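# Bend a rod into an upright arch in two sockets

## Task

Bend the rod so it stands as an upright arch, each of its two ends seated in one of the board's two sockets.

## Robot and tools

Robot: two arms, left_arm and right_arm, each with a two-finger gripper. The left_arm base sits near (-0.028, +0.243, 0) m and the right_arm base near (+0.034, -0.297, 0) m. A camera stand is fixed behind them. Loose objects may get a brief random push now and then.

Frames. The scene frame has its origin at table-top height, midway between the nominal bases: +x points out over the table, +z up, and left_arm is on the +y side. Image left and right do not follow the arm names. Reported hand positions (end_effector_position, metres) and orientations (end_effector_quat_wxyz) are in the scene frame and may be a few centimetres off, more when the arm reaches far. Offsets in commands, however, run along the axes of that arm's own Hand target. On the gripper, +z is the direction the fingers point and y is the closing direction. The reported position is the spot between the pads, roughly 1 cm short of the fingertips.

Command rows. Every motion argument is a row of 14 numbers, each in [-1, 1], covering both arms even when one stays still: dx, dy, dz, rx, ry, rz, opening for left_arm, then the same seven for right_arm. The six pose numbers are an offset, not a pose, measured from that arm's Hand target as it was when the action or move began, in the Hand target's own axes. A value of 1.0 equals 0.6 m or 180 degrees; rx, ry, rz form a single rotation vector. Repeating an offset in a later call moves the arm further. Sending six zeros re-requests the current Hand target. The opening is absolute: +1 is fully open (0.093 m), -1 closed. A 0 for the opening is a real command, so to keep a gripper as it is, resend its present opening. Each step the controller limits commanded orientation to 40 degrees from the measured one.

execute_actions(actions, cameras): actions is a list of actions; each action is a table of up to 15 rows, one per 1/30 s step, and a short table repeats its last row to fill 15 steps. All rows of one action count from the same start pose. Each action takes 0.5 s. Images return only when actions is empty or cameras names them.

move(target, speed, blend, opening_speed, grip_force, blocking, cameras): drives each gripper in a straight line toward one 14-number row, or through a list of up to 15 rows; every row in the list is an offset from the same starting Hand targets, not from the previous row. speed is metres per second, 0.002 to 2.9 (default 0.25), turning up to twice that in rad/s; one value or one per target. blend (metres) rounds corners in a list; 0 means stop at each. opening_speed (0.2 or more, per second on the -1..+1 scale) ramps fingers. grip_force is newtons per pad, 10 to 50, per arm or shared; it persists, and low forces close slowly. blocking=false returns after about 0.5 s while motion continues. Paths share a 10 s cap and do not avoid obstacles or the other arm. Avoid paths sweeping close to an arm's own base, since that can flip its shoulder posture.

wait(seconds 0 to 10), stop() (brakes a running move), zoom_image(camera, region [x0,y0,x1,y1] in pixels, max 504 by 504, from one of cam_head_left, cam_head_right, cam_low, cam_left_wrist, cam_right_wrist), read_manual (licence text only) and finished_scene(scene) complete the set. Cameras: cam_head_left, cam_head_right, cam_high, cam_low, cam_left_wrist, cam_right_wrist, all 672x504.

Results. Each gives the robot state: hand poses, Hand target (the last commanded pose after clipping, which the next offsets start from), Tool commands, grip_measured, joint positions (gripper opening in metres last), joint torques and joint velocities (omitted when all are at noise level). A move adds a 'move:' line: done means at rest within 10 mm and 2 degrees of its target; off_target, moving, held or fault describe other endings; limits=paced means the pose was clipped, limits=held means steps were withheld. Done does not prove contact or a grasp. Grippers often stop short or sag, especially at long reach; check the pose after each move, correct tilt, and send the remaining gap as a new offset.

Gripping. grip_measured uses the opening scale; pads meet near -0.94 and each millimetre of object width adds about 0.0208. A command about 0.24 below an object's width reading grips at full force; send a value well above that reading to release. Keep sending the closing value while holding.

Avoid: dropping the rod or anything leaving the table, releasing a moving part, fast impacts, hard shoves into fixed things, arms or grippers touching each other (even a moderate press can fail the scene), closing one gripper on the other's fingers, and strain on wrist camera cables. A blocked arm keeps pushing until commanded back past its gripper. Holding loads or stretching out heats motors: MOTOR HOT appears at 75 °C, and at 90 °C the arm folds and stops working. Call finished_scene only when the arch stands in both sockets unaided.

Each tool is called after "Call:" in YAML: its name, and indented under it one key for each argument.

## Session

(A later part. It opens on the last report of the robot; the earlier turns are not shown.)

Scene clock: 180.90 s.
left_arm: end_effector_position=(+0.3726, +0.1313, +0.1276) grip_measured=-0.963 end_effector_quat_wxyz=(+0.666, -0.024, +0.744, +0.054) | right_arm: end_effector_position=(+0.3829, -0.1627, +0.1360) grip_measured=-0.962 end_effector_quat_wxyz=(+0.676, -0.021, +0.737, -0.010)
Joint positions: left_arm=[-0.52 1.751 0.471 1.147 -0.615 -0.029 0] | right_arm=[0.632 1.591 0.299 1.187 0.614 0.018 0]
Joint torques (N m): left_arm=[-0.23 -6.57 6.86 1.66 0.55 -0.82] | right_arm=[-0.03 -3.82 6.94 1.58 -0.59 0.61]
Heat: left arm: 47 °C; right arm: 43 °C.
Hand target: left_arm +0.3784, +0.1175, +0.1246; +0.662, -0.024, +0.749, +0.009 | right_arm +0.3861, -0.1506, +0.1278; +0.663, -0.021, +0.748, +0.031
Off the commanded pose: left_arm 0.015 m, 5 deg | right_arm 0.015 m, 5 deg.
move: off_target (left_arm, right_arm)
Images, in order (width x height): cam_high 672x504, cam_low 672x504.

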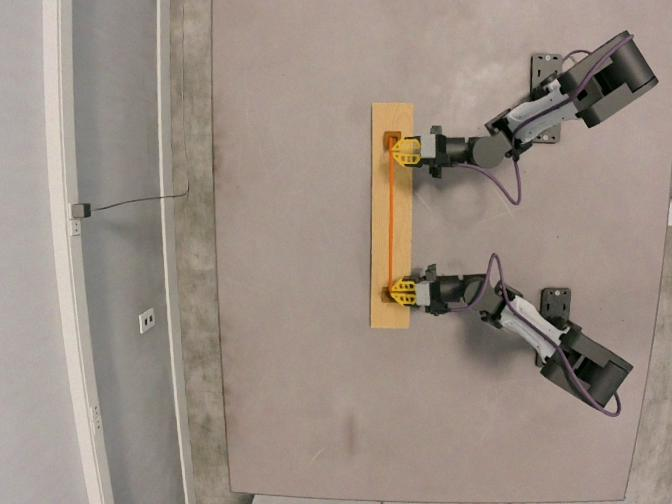

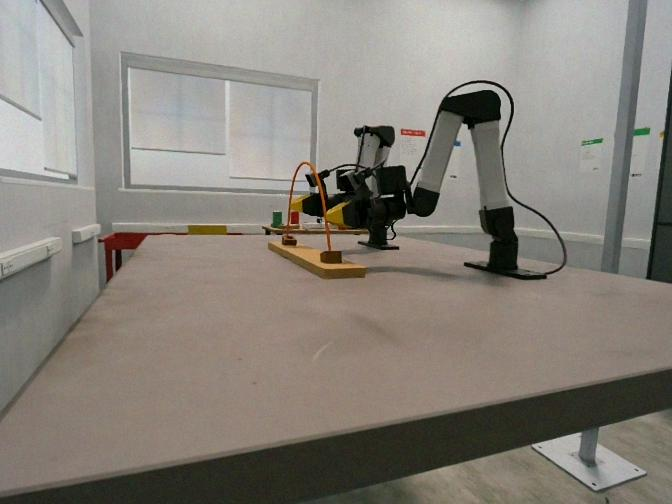

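Call:
move:
  target: [0,0,0,0,0,0,0.0,0,0,0,0,0,0,0.0]
  opening_speed: 0.7
  cameras: ["cam_high","cam_low","cam_left_wrist","cam_right_wrist"]

Call:
zoom_image:
  camera: "cam_low"
  region: [250, 145, 370, 280]

Scene clock: 198.37 s.
left_arm: end_effector_position=(+0.3740, +0.1248, +0.1202) grip_measured=-0.002 end_effector_quat_wxyz=(+0.658, -0.024, +0.753, +0.023) | right_arm: end_effector_position=(+0.3828, -0.1555, +0.1297) grip_measured=-0.002 end_effector_quat_wxyz=(+0.667, -0.019, +0.745, +0.022)
Joint positions: left_arm=[-0.514 1.759 0.473 1.127 -0.563 -0.082 0.045] | right_arm=[0.63 1.597 0.3 1.166 0.567 0.079 0.045]
Joint torques (N m): left_arm=[-0.46 -7.31 6.82 1.87 0.12 -0.26] | right_arm=[-0.1 -4.41 7.09 1.75 -0.07 0.02]
Heat: left arm: 46 °C; right arm: 42 °C.
Hand target: left_arm +0.3784, +0.1175, +0.1247; +0.662, -0.024, +0.749, +0.009 | right_arm +0.3861, -0.1505, +0.1278; +0.663, -0.021, +0.748, +0.031
Off the commanded pose: left_arm 0.010 m, 2 deg | right_arm 0.006 m, 1 deg.
move: done
Images, in order (width x height): cam_high 672x504, cam_low 672x504, cam_left_wrist 672x504, cam_right_wrist 672x504.

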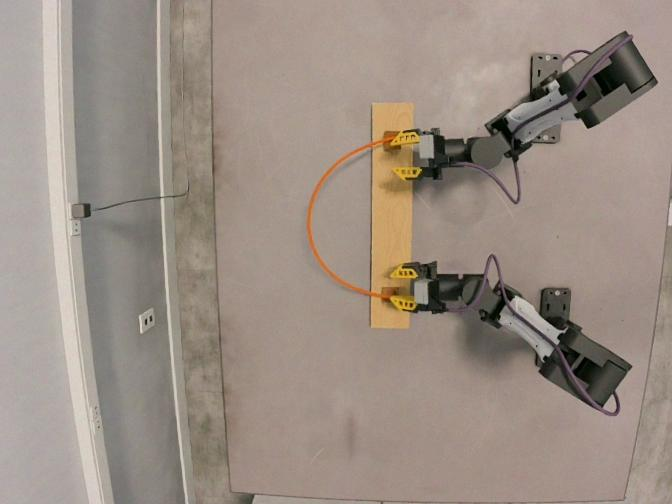

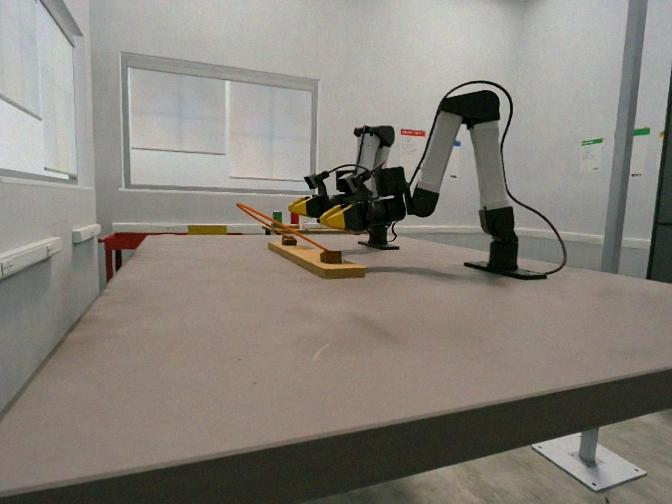

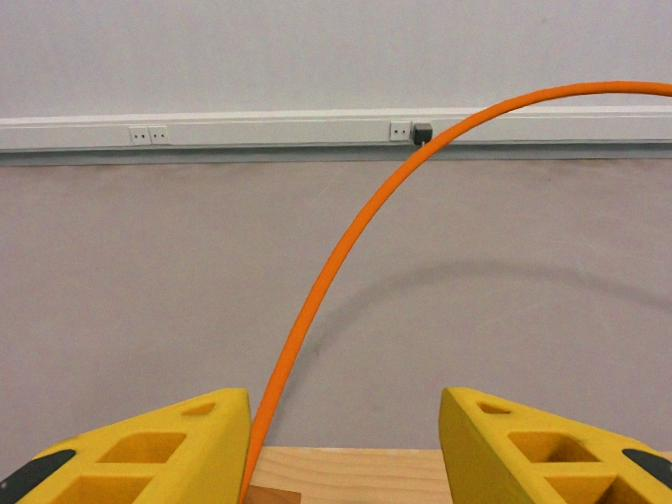

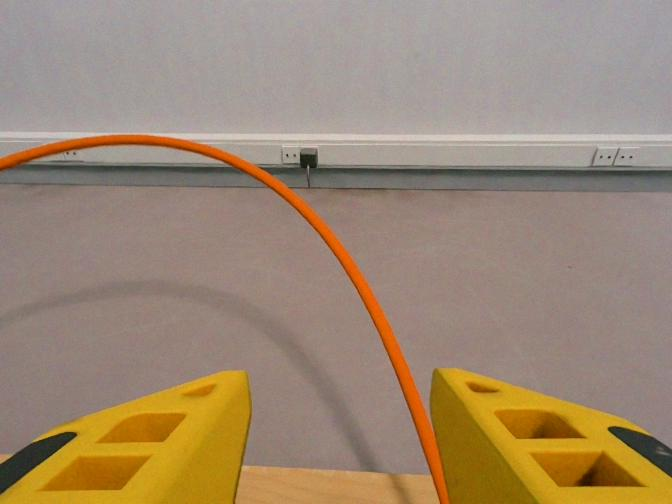

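Scaled by 3.733 from the camera's 672x504 image, which has a finer 960x720 frame.

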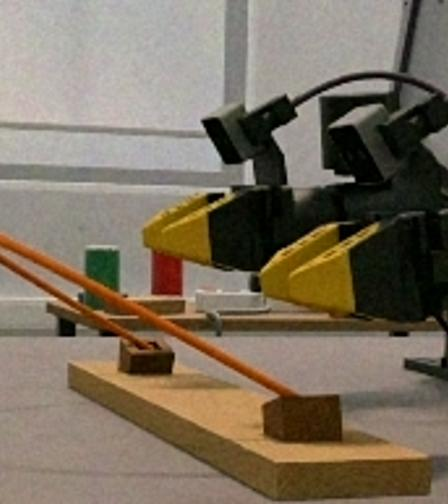

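Call:
move:
  target:
    - [0,0,0,0,0,0,1,0,0,0,0,0,0,1]
    - [0.007,0.030,0.133,0,0.267,0,1,0.0265,-0.0405,0.135,0,0.272,0,1]
  speed: 0.15
  cameras: ["cam_high","cam_low","cam_left_wrist","cam_right_wrist"]

Call:
zoom_image:
  camera: "cam_low"
  region: [220, 165, 370, 280]

Scene clock: 240.47 s.
left_arm: end_effector_position=(+0.4475, +0.1402, +0.1022) grip_measured=+1.000 end_effector_quat_wxyz=(+0.290, -0.020, +0.957, +0.006) | right_arm: end_effector_position=(+0.4622, -0.1704, +0.1012) grip_measured=+1.000 end_effector_quat_wxyz=(+0.297, -0.033, +0.954, +0.012)
Joint positions: left_arm=[-0.285 1.925 1.459 -0.539 -0.173 -0.263 0.093] | right_arm=[0.347 1.763 1.236 -0.457 0.152 0.231 0.093]
Joint torques (N m): left_arm=[0.39 -11.29 10.43 1.26 0.06 -0.21] | right_arm=[-0.55 -8.12 9.98 1.22 0.01 -0.1]
Heat: left arm: 46 °C; right arm: 42 °C.
Hand target: left_arm +0.4561, +0.1390, +0.1103; +0.300, -0.025, +0.954, -0.001 | right_arm +0.4662, -0.1687, +0.1018; +0.293, -0.032, +0.955, +0.019
Off the commanded pose: left_arm 0.012 m, 2 deg | right_arm 0.004 m, 1 deg.
move: off_target (left_arm)
Images, in order (width x height): cam_high 672x504, cam_low 672x504, cam_left_wrist 672x504, cam_right_wrist 672x504.

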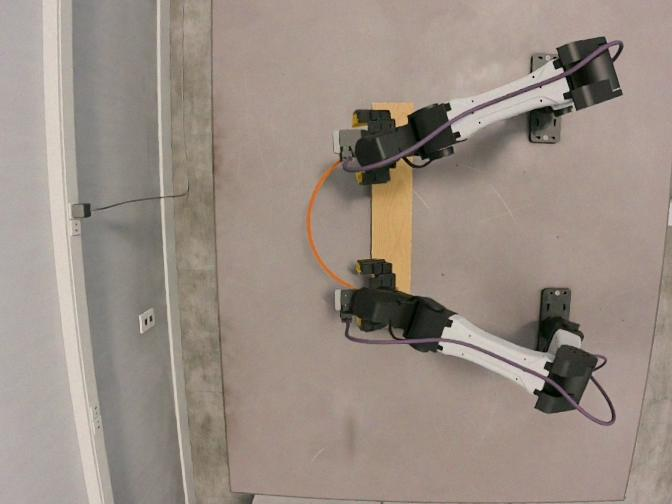

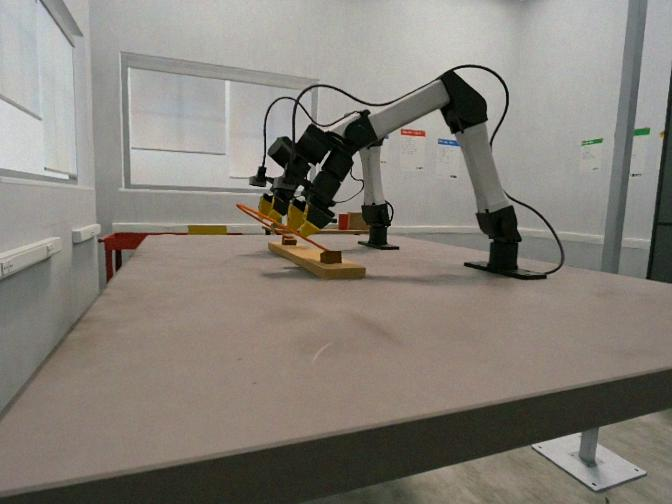

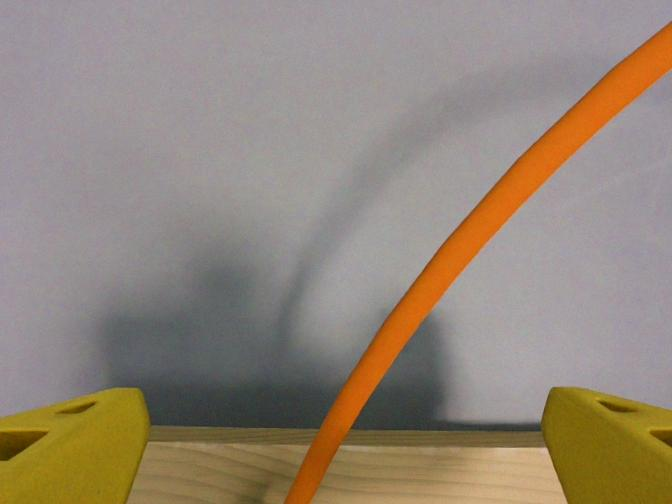

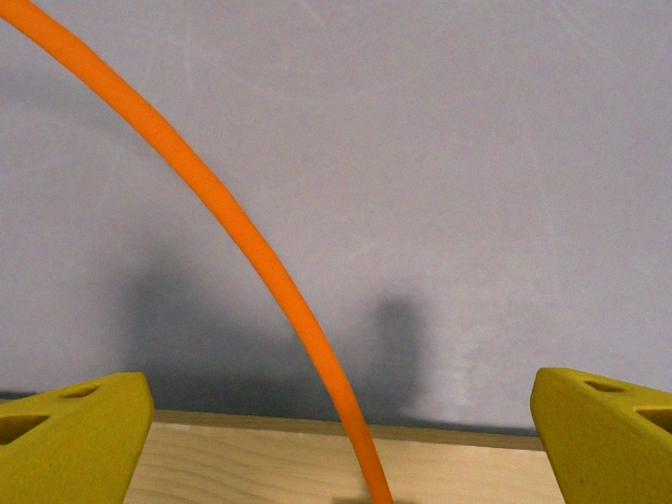

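Scaled by 3.360 from the camera's 672x504 image, which has a finer 960x720 frame.

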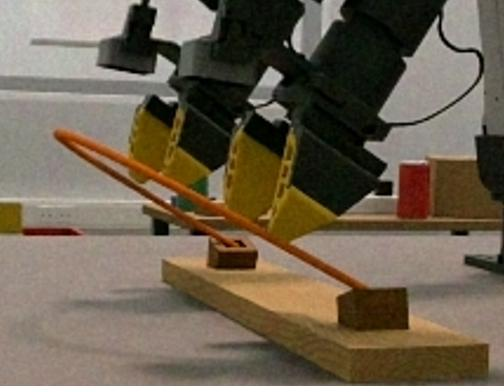

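Call:
move:
  target:
    - [0,0,0.025,0,0,0.11,1,0,0,0.02,0,0,-0.11,1]
    - [0,0,0.025,0,0,0.11,-1,0,0,0.02,0,0,-0.11,-1]
  speed: 0.15
  opening_speed: 2
  cameras: ["cam_high","cam_low","cam_left_wrist","cam_right_wrist"]

Call:
zoom_image:
  camera: "cam_low"
  region: [220, 165, 370, 280]

Scene clock: 249.70 s.
left_arm: end_effector_position=(+0.4514, +0.1428, +0.0882) grip_measured=-0.961 end_effector_quat_wxyz=(+0.274, +0.150, +0.948, +0.060) | right_arm: end_effector_position=(+0.4619, -0.1694, +0.0872) grip_measured=-0.953 end_effector_quat_wxyz=(+0.280, -0.199, +0.938, -0.035)
Joint positions: left_arm=[-0.277 1.963 1.466 -0.529 -0.173 0.097 0] | right_arm=[0.344 1.796 1.236 -0.454 0.139 -0.115 0]
Joint torques (N m): left_arm=[0.29 -11.49 10.29 1.45 0.09 -0.3] | right_arm=[-0.69 -8.34 10.03 1.48 0.09 -0.12]
Heat: left arm: 46 °C; right arm: 41 °C.
Hand target: left_arm +0.4647, +0.1392, +0.0981; +0.296, +0.139, +0.944, +0.050 | right_arm +0.4729, -0.1679, +0.0920; +0.292, -0.196, +0.936, -0.032
Off the commanded pose: left_arm 0.017 m, 3 deg | right_arm 0.012 m, 2 deg.
move: off_target (left_arm, right_arm); target 2's new opening was sent with left_arm's hand 0.017 m and 3 deg from that target
Images, in order (width x height): cam_high 672x504, cam_low 672x504, cam_left_wrist 672x504, cam_right_wrist 672x504.

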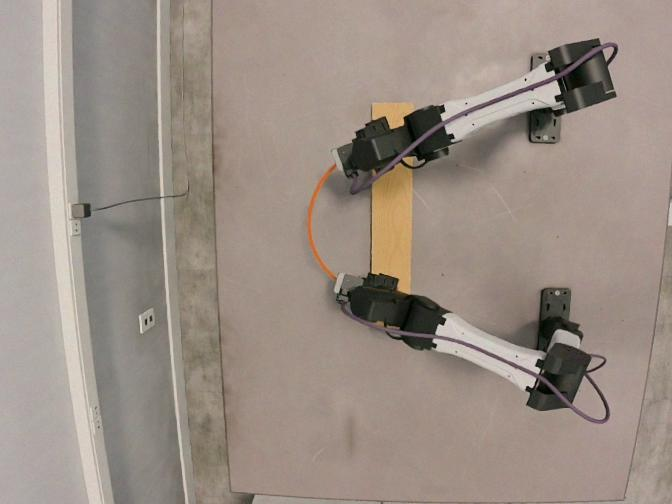

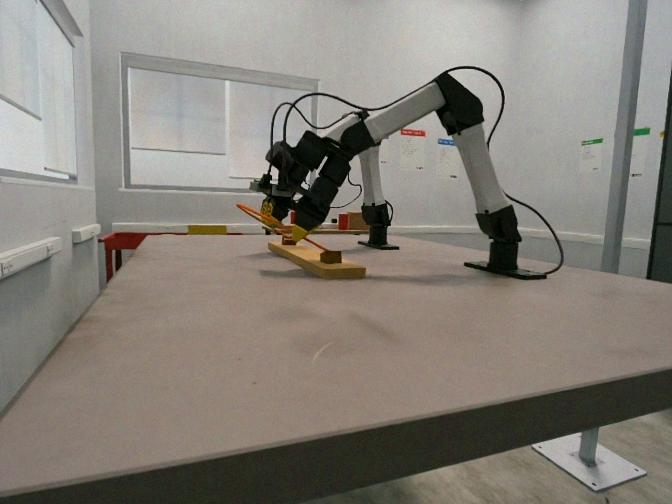

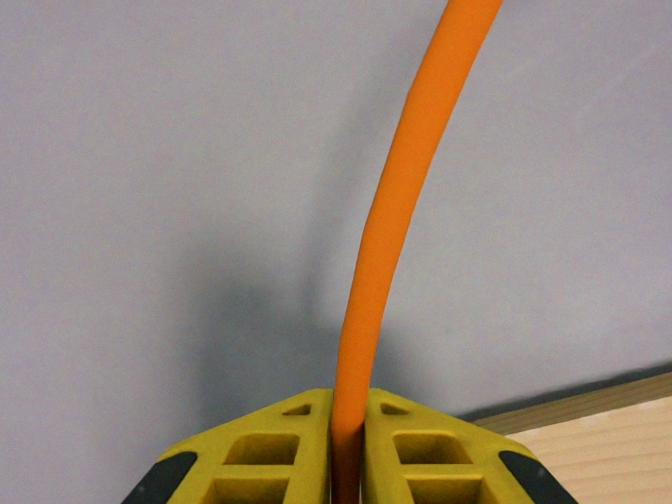

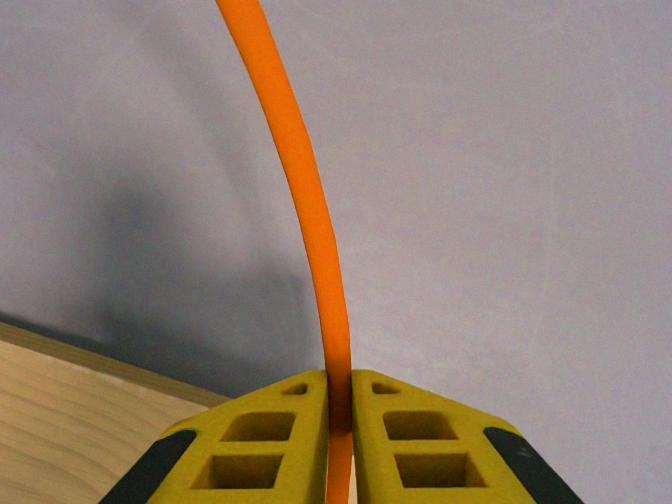

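Scaled by 3.360 from the camera's 672x504 image, which has a finer 960x720 frame.

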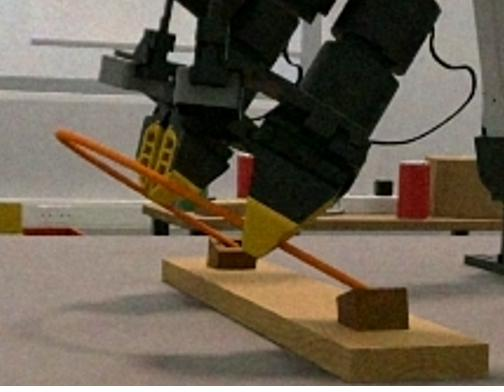

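Call:
move:
  target:
    - [0.008,-0.002,-0.050,-0.0292,-0.0958,-0.001,-1,0.006,0.0057,-0.050,0.0404,-0.0924,-0.0055,-1]
    - [0.032,-0.0085,-0.100,-0.0616,-0.202,-0.0025,-1,0.0295,0.019,-0.1015,0.0852,-0.195,-0.0116,-1]
    - [0.064,-0.018,-0.134,-0.0876,-0.2874,-0.0036,-1,0.0597,0.0343,-0.135,0.1212,-0.2772,-0.0165,-1]
  blend: [0.01,0.01,0]
  speed: 0.12
  cameras: ["cam_high","cam_low"]

Call:
zoom_image:
  camera: "cam_low"
  region: [250, 145, 370, 280]

Call:
zoom_image:
  camera: "cam_high"
  region: [350, 90, 470, 340]

Scene clock: 282.60 s.
left_arm: end_effector_position=(+0.3872, +0.1420, +0.1350) grip_measured=-0.962 end_effector_quat_wxyz=(+0.679, +0.110, +0.716, +0.118) | right_arm: end_effector_position=(+0.3945, -0.1673, +0.1326) grip_measured=-0.961 end_effector_quat_wxyz=(+0.679, -0.164, +0.705, -0.125)
Joint positions: left_arm=[-0.411 1.792 0.462 1.276 -0.418 0.303 0] | right_arm=[0.567 1.693 0.296 1.342 0.517 -0.384 0]
Joint torques (N m): left_arm=[-0.64 -7.58 4.07 2.27 0.03 -0.32] | right_arm=[0.61 -5.15 4.66 2.25 0.27 -0.08]
Heat: left arm: 45 °C; right arm: 42 °C.
Hand target: left_arm +0.3860, +0.1391, +0.1412; +0.693, +0.101, +0.706, +0.108 | right_arm +0.3935, -0.1672, +0.1363; +0.687, -0.157, +0.698, -0.125
Off the commanded pose: left_arm 0.007 m, 2 deg | right_arm 0.004 m, 1 deg.
move: done
Images, in order (width x height): cam_high 672x504, cam_low 672x504.

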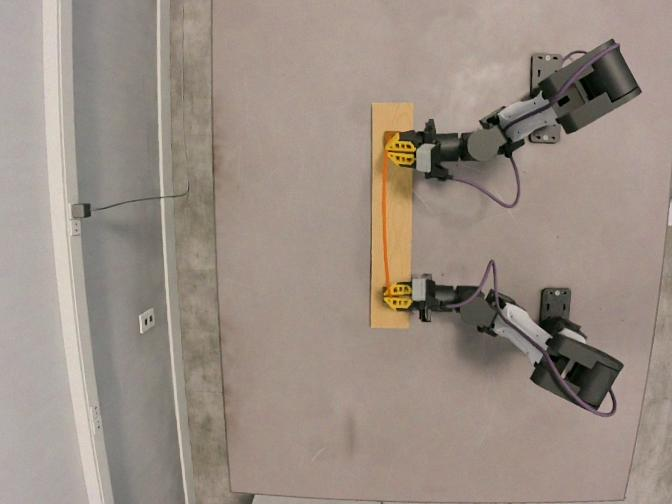

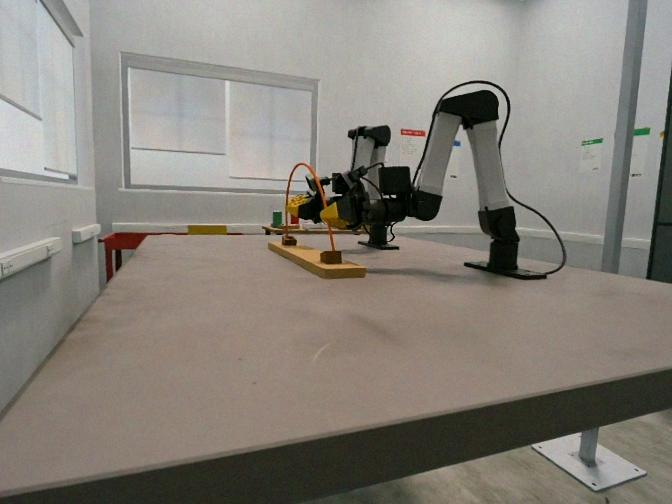

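Scaled by 3.733 from the camera's 672x504 image, which has a finer 960x720 frame.

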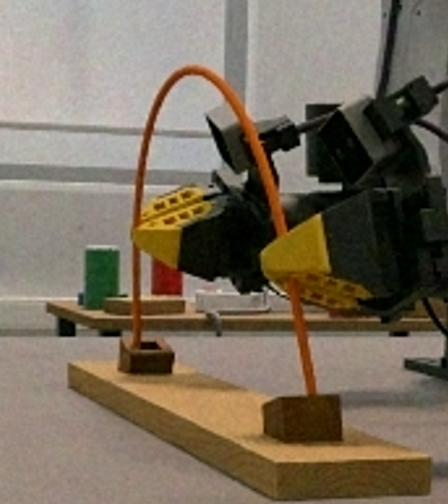

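Scaled by 2.016 from the camera's 672x504 image, which has a finer 960x720 frame.

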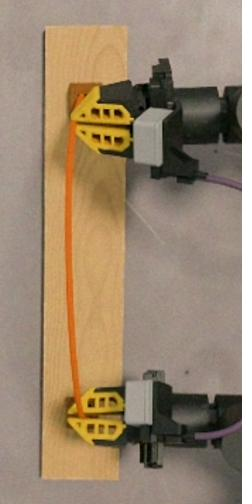

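Call:
move:
  target:
    - [-0.007,0.002,0.0165,0,0,0,-1,0,0,0.0067,0,0,0,-1]
    - [0.0045,-0.0015,0.0165,0,0,0,-1,0,0,0.0067,0,0,0,-1]
  speed: 0.06
  cameras: ["cam_high","cam_low"]

Call:
zoom_image:
  camera: "cam_low"
  region: [250, 145, 370, 280]

Call:
zoom_image:
  camera: "cam_high"
  region: [350, 90, 470, 340]

Scene clock: 291.40 s.
left_arm: end_effector_position=(+0.3908, +0.1411, +0.1344) grip_measured=-0.962 end_effector_quat_wxyz=(+0.685, +0.108, +0.711, +0.119) | right_arm: end_effector_position=(+0.3948, -0.1671, +0.1323) grip_measured=-0.961 end_effector_quat_wxyz=(+0.680, -0.164, +0.703, -0.125)
Joint positions: left_arm=[-0.41 1.825 0.473 1.315 -0.418 0.309 0] | right_arm=[0.567 1.703 0.296 1.356 0.517 -0.385 0]
Joint torques (N m): left_arm=[0.35 -7.17 6.3 1.99 0.15 -0.37] | right_arm=[-0.18 -4.93 5.86 2.13 0.15 -0.1]
Heat: left arm: 48 °C; right arm: 43 °C.
Hand target: left_arm +0.3959, +0.1392, +0.1383; +0.693, +0.101, +0.706, +0.108 | right_arm +0.3976, -0.1671, +0.1362; +0.687, -0.157, +0.698, -0.125
Off the commanded pose: left_arm 0.007 m, 2 deg | right_arm 0.005 m, 1 deg.
move: done
Images, in order (width x height): cam_high 672x504, cam_low 672x504.

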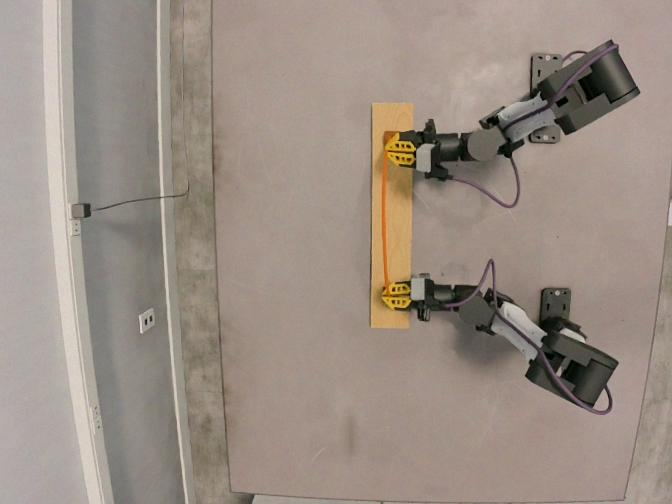

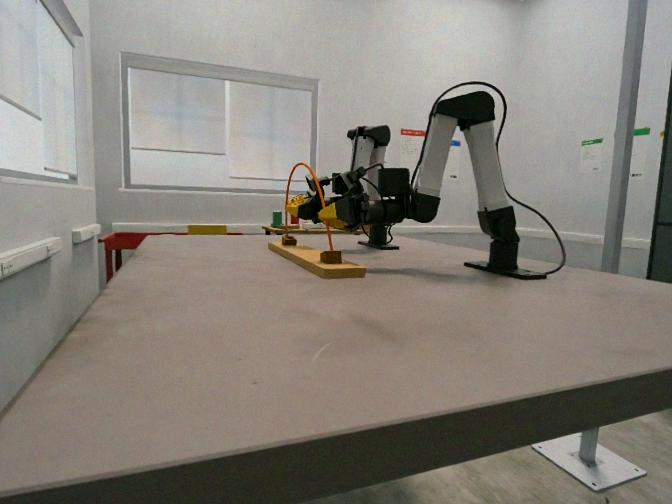

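Scaled by 3.733 from the camera's 672x504 image, which has a finer 960x720 frame.

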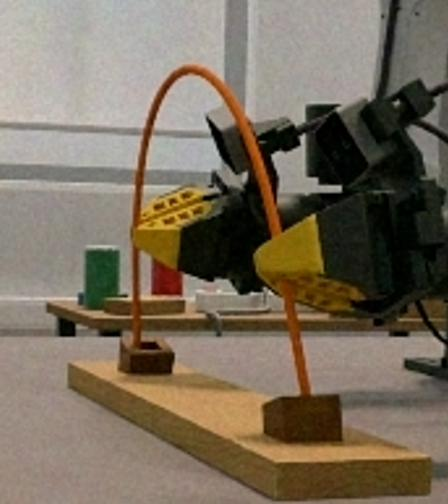

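Scaled by 2.016 from the camera's 672x504 image, which has a finer 960x720 frame.

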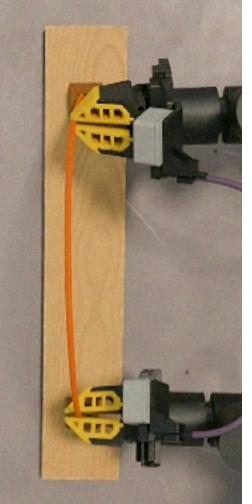

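Call:
move:
  target:
    - [-0.011,0.003,0.021,0,0,0,-1,0,0,0.002,0,0,0,-1]
    - [0.006,-0.002,0.0217,0,0,0,-1,0,0,0.002,0,0,0,-1]
  speed: 0.06
  cameras: ["cam_high","cam_low"]

Call:
zoom_image:
  camera: "cam_low"
  region: [250, 145, 370, 280]

Call:
zoom_image:
  camera: "cam_high"
  region: [350, 90, 470, 340]

Scene clock: 297.33 s.
left_arm: end_effector_position=(+0.4035, +0.1419, +0.1343) grip_measured=-0.962 end_effector_quat_wxyz=(+0.689, +0.104, +0.707, +0.122) | right_arm: end_effector_position=(+0.3948, -0.1671, +0.1323) grip_measured=-0.961 end_effector_quat_wxyz=(+0.680, -0.164, +0.703, -0.125)
Joint positions: left_arm=[-0.395 1.872 0.52 1.329 -0.411 0.312 0] | right_arm=[0.567 1.703 0.296 1.356 0.517 -0.385 0]
Joint torques (N m): left_arm=[0.5 -7.34 6.31 1.87 0.26 -0.39] | right_arm=[-0.42 -4.63 6.19 2.12 0.13 -0.11]
Heat: left arm: 48 °C; right arm: 44 °C.
Hand target: left_arm +0.4088, +0.1391, +0.1341; +0.693, +0.101, +0.706, +0.108 | right_arm +0.3988, -0.1670, +0.1362; +0.687, -0.157, +0.698, -0.125
Off the commanded pose: left_arm 0.006 m, 2 deg | right_arm 0.006 m, 1 deg.
move: done
Images, in order (width x height): cam_high 672x504, cam_low 672x504.

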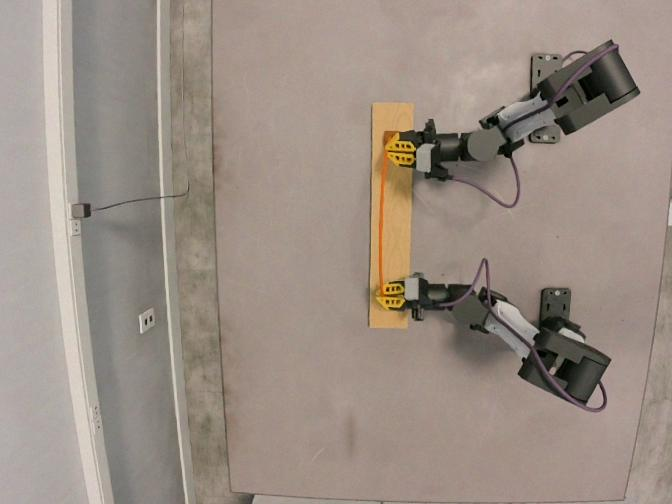

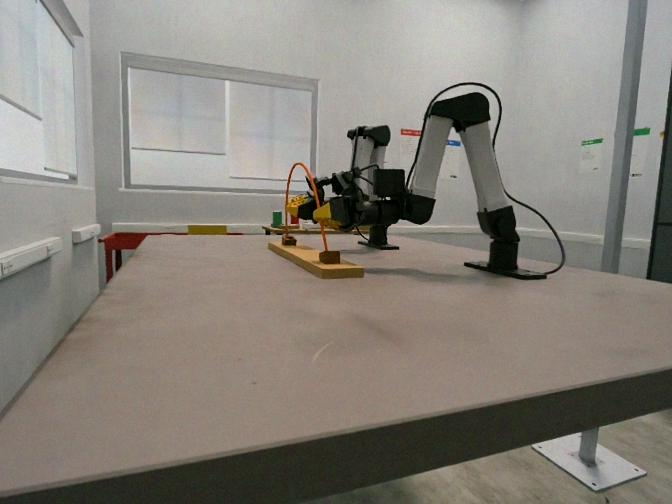

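Scaled by 3.733 from the camera's 672x504 image, which has a finer 960x720 frame.

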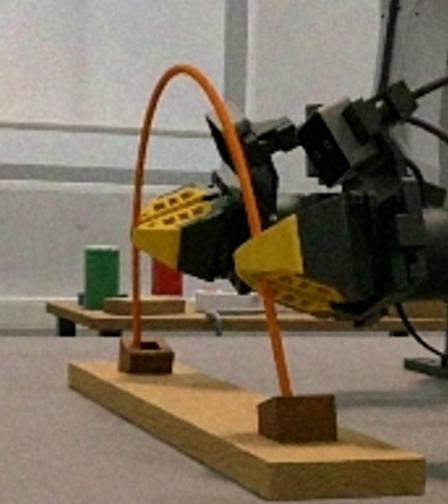

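Scaled by 2.016 from the camera's 672x504 image, which has a finer 960x720 frame.

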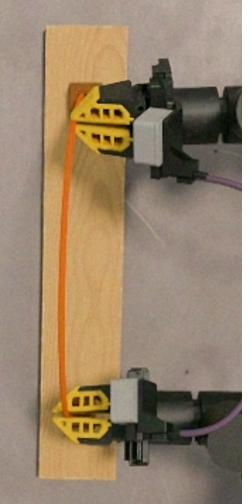

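Call:
move:
  target: [0,0,-0.005,0,0,0,-0.3,0,0,-0.005,0,0,0,-0.3]
  opening_speed: 0.7
  cameras: ["cam_high","cam_low","cam_left_wrist","cam_right_wrist"]

Call:
zoom_image:
  camera: "cam_low"
  region: [250, 145, 370, 280]

Scene clock: 303.67 s.
left_arm: end_effector_position=(+0.4035, +0.1414, +0.1343) grip_measured=-0.302 end_effector_quat_wxyz=(+0.690, +0.102, +0.707, +0.118) | right_arm: end_effector_position=(+0.3949, -0.1671, +0.1346) grip_measured=-0.302 end_effector_quat_wxyz=(+0.684, -0.161, +0.701, -0.123)
Joint positions: left_arm=[-0.395 1.872 0.52 1.329 -0.408 0.303 0.031] | right_arm=[0.567 1.703 0.296 1.367 0.518 -0.385 0.031]
Joint torques (N m): left_arm=[0.18 -7.88 5.2 1.94 0.2 -0.3] | right_arm=[0.17 -5.33 5.29 2.04 0.2 -0.1]
Heat: left arm: 47 °C; right arm: 44 °C.
Hand target: left_arm +0.4058, +0.1391, +0.1342; +0.693, +0.101, +0.706, +0.108 | right_arm +0.3958, -0.1672, +0.1362; +0.687, -0.157, +0.698, -0.125
Off the commanded pose: left_arm 0.003 m, 1 deg | right_arm 0.002 m, 1 deg.
move: done
Images, in order (width x height): cam_high 672x504, cam_low 672x504, cam_left_wrist 672x504, cam_right_wrist 672x504.

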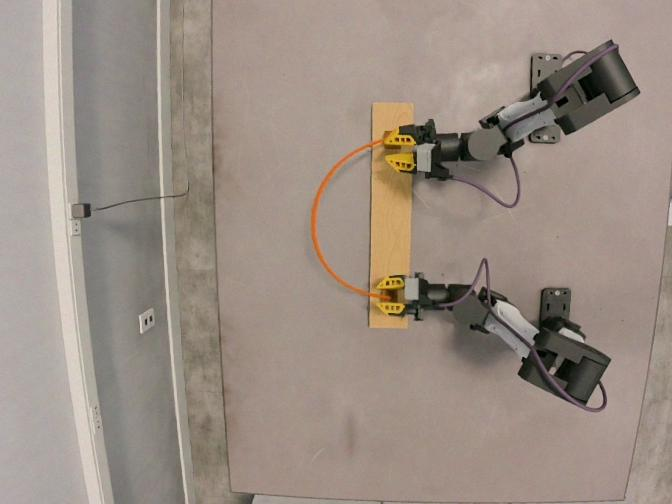

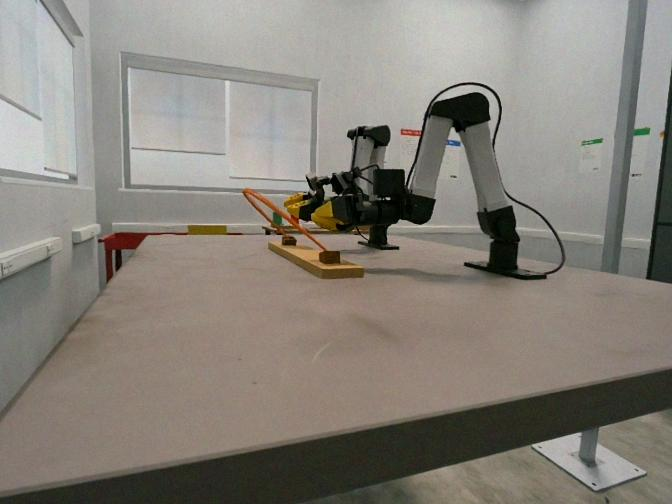

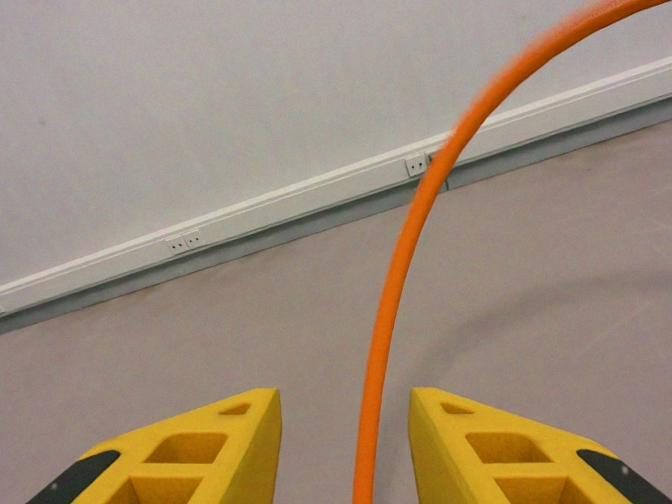

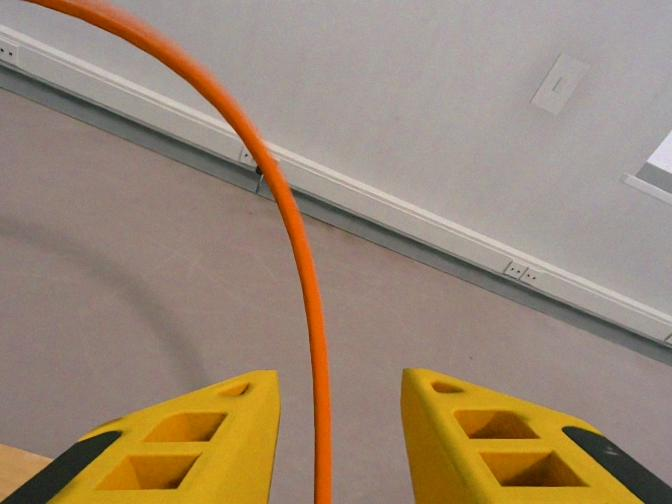

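Scaled by 3.733 from the camera's 672x504 image, which has a finer 960x720 frame.

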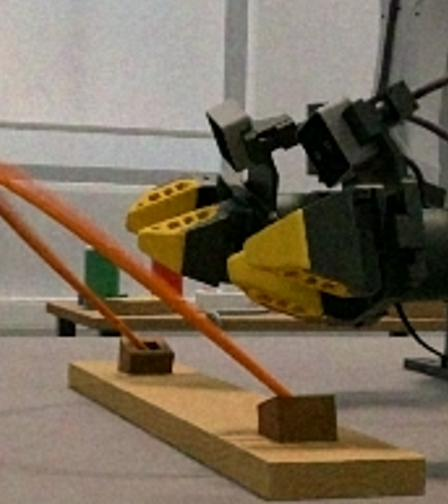

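Call:
move:
  target:
    - [0,0,0,0,0,0,1,0,0,0,0,0,0,1]
    - [0.023,-0.008,0.120,0.0876,0.2874,0.0036,1,0.034,0.015,0.120,-0.1212,0.2772,0.0165,1]
    - [0.056,-0.018,0.143,0.0876,0.2874,0.0036,1,0.067,0.027,0.142,-0.1212,0.2772,0.0165,1]
  speed: [0.15,0.2,0.1]
  cameras: ["cam_high","cam_low","cam_left_wrist","cam_right_wrist"]

Call:
zoom_image:
  camera: "cam_low"
  region: [220, 165, 370, 280]

Scene clock: 354.20 s.
left_arm: end_effector_position=(+0.4771, +0.1421, +0.0833) grip_measured=+1.000 end_effector_quat_wxyz=(+0.270, +0.144, +0.950, +0.058) | right_arm: end_effector_position=(+0.4715, -0.1677, +0.0869) grip_measured=+1.000 end_effector_quat_wxyz=(+0.281, -0.197, +0.938, -0.041)
Joint positions: left_arm=[-0.263 2.067 1.603 -0.569 -0.163 0.096 0.093] | right_arm=[0.345 1.831 1.277 -0.459 0.152 -0.114 0.093]
Joint torques (N m): left_arm=[0.44 -13.33 10.4 1.46 0.09 -0.15] | right_arm=[-0.54 -9.24 9.26 1.5 -0.03 -0.11]
Heat: left arm: 46 °C; right arm: 43 °C.
Hand target: left_arm +0.4910, +0.1398, +0.0975; +0.296, +0.139, +0.944, +0.050 | right_arm +0.4798, -0.1644, +0.0908; +0.292, -0.196, +0.936, -0.032
Off the commanded pose: left_arm 0.020 m, 3 deg | right_arm 0.010 m, 2 deg.
move: off_target (left_arm)
Images, in order (width x height): cam_high 672x504, cam_low 672x504, cam_left_wrist 672x504, cam_right_wrist 672x504.

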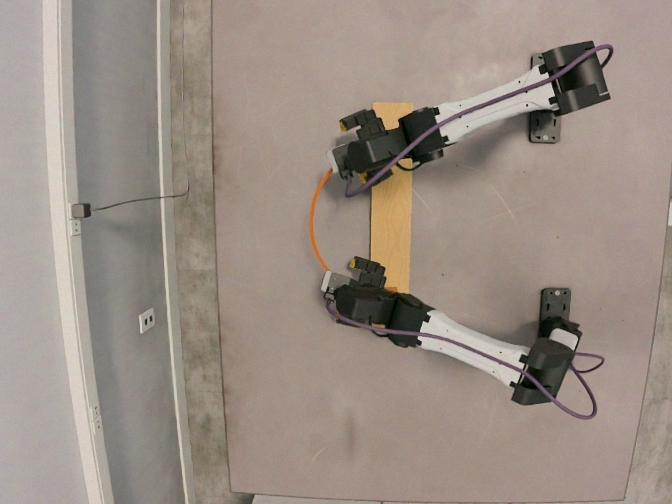

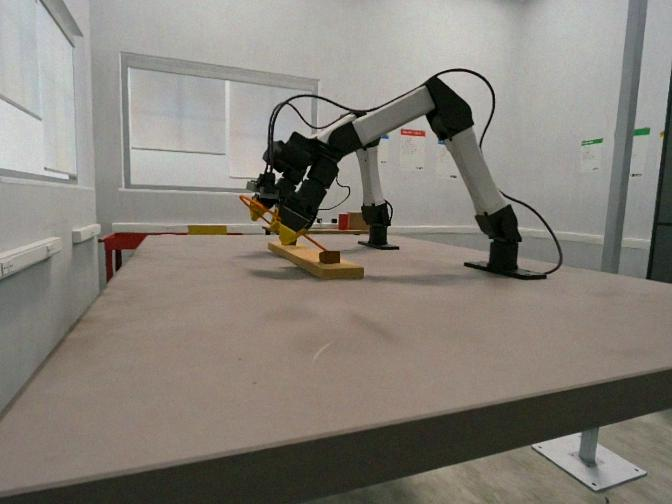

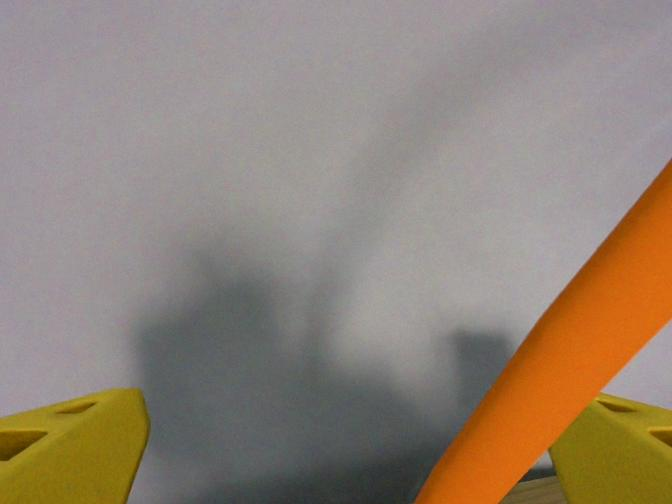

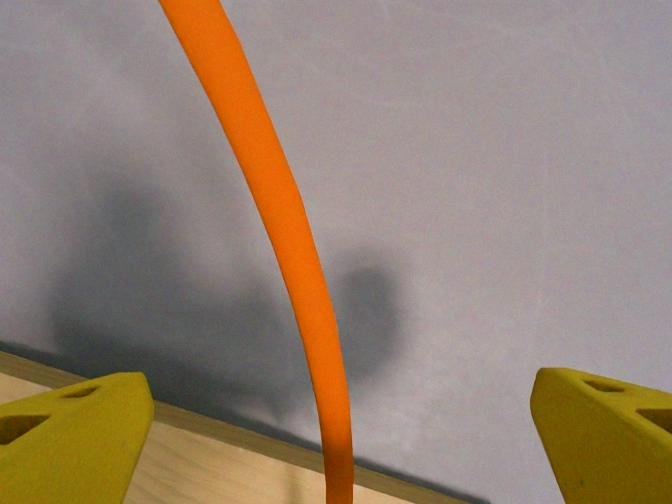

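Scaled by 3.360 from the camera's 672x504 image, which has a finer 960x720 frame.

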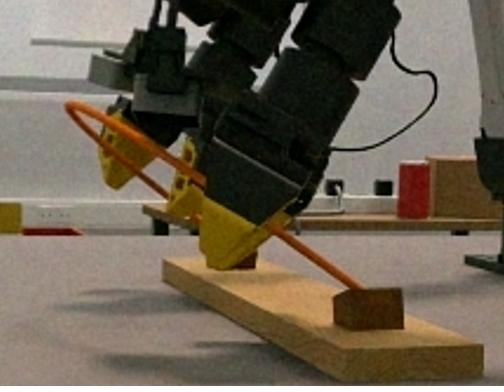

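Call:
move:
  target:
    - [0,-0.022,-0.032,0,0,0.03,1,0,0,0,0,0,0,1]
    - [0,-0.022,-0.032,0,0,0.03,-1,0,0,0,0,0,0,-1]
  speed: 0.1
  opening_speed: 1.5
  cameras: ["cam_high","cam_low","cam_left_wrist","cam_right_wrist"]

Call:
zoom_image:
  camera: "cam_low"
  region: [220, 165, 370, 280]

Scene clock: 361.07 s.
left_arm: end_effector_position=(+0.4719, +0.1315, +0.0832) grip_measured=-0.964 end_effector_quat_wxyz=(+0.263, +0.191, +0.943, +0.072) | right_arm: end_effector_position=(+0.4717, -0.1674, +0.0871) grip_measured=-0.945 end_effector_quat_wxyz=(+0.282, -0.198, +0.938, -0.040)
Joint positions: left_arm=[-0.29 2.065 1.603 -0.583 -0.178 0.171 0] | right_arm=[0.345 1.831 1.277 -0.458 0.151 -0.115 0]
Joint torques (N m): left_arm=[-0.32 -17.65 8.77 1.23 0.04 -0.31] | right_arm=[-0.54 -9.25 9.29 1.48 -0.01 -0.09]
Heat: left arm: 45 °C; right arm: 42 °C.
Hand target: left_arm +0.4770, +0.1268, +0.1109; +0.293, +0.183, +0.936, +0.064 | right_arm +0.4798, -0.1644, +0.0908; +0.292, -0.196, +0.936, -0.032
Off the commanded pose: left_arm 0.028 m, 4 deg | right_arm 0.009 m, 2 deg.
move: off_target (left_arm); target 2's new opening was sent with left_arm's hand 0.030 m and 4 deg from that target
Images, in order (width x height): cam_high 672x504, cam_low 672x504, cam_left_wrist 672x504, cam_right_wrist 672x504.

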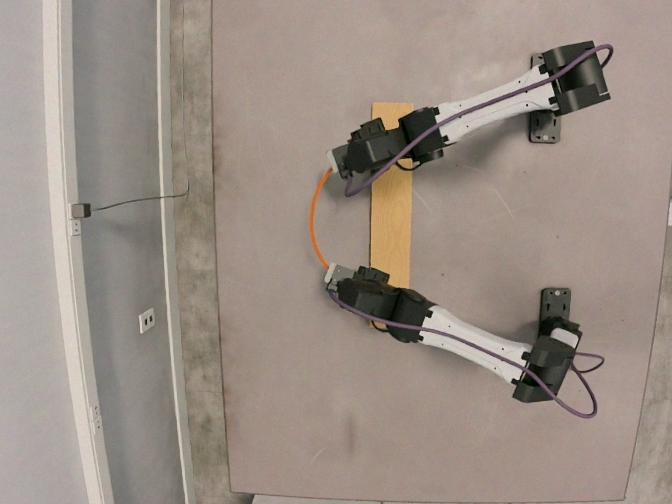

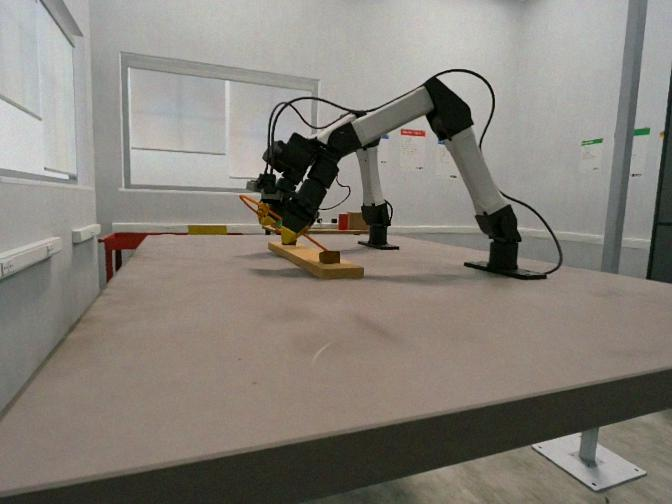

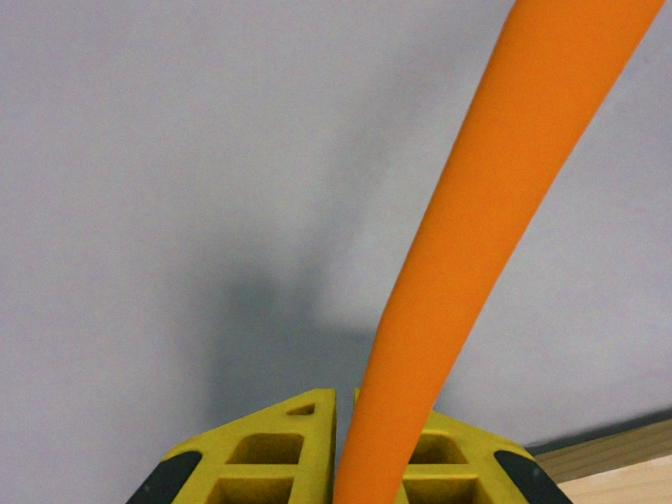

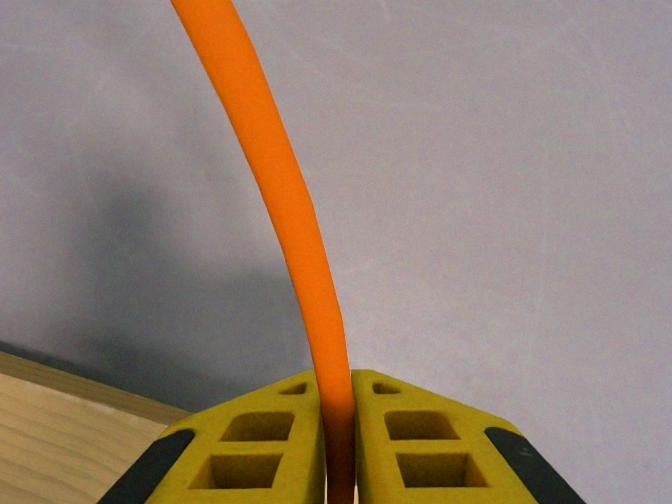

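Scaled by 3.360 from the camera's 672x504 image, which has a finer 960x720 frame.

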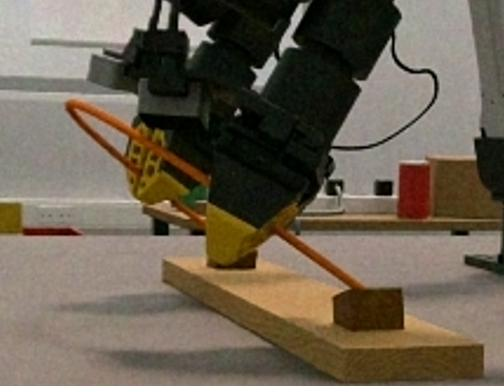

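Call:
move:
  target:
    - [0,0,0,0,0,0,0.6,0,0,0,0,0,0,-1]
    - [0,0,-0.035,0,0,0,0.6,0,0,0,0,0,0,-1]
    - [0,0,-0.015,0,0,0,0.6,0,0,0,0,0,0,-1]
  speed: 0.1
  cameras: ["cam_left_wrist"]

Scene clock: 368.33 s.
left_arm: end_effector_position=(+0.4638, +0.1303, +0.1065) grip_measured=+0.598 end_effector_quat_wxyz=(+0.272, +0.188, +0.942, +0.069) | right_arm: end_effector_position=(+0.4717, -0.1674, +0.0871) grip_measured=-0.952 end_effector_quat_wxyz=(+0.282, -0.198, +0.938, -0.040)
Joint positions: left_arm=[-0.297 2.006 1.603 -0.626 -0.177 0.159 0.074] | right_arm=[0.345 1.831 1.277 -0.458 0.151 -0.116 0]
Joint torques (N m): left_arm=[-0.13 -13.7 8.62 1.43 0.01 -0.19] | right_arm=[-0.57 -9.24 9.28 1.47 -0.02 -0.09]
Heat: left arm: 45 °C; right arm: 42 °C.
Hand target: left_arm +0.4718, +0.1267, +0.1183; +0.293, +0.183, +0.936, +0.064 | right_arm +0.4798, -0.1644, +0.0908; +0.292, -0.196, +0.936, -0.032
Off the commanded pose: left_arm 0.015 m, 3 deg | right_arm 0.009 m, 2 deg.
move: off_target (left_arm)
Images, in order (width x height): cam_left_wrist 672x504.

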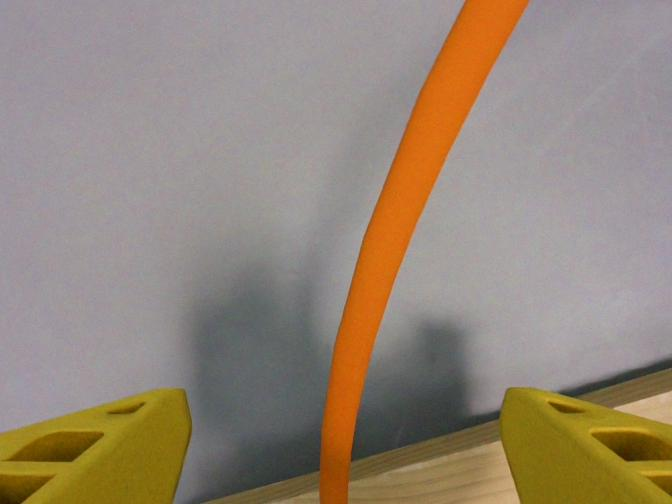

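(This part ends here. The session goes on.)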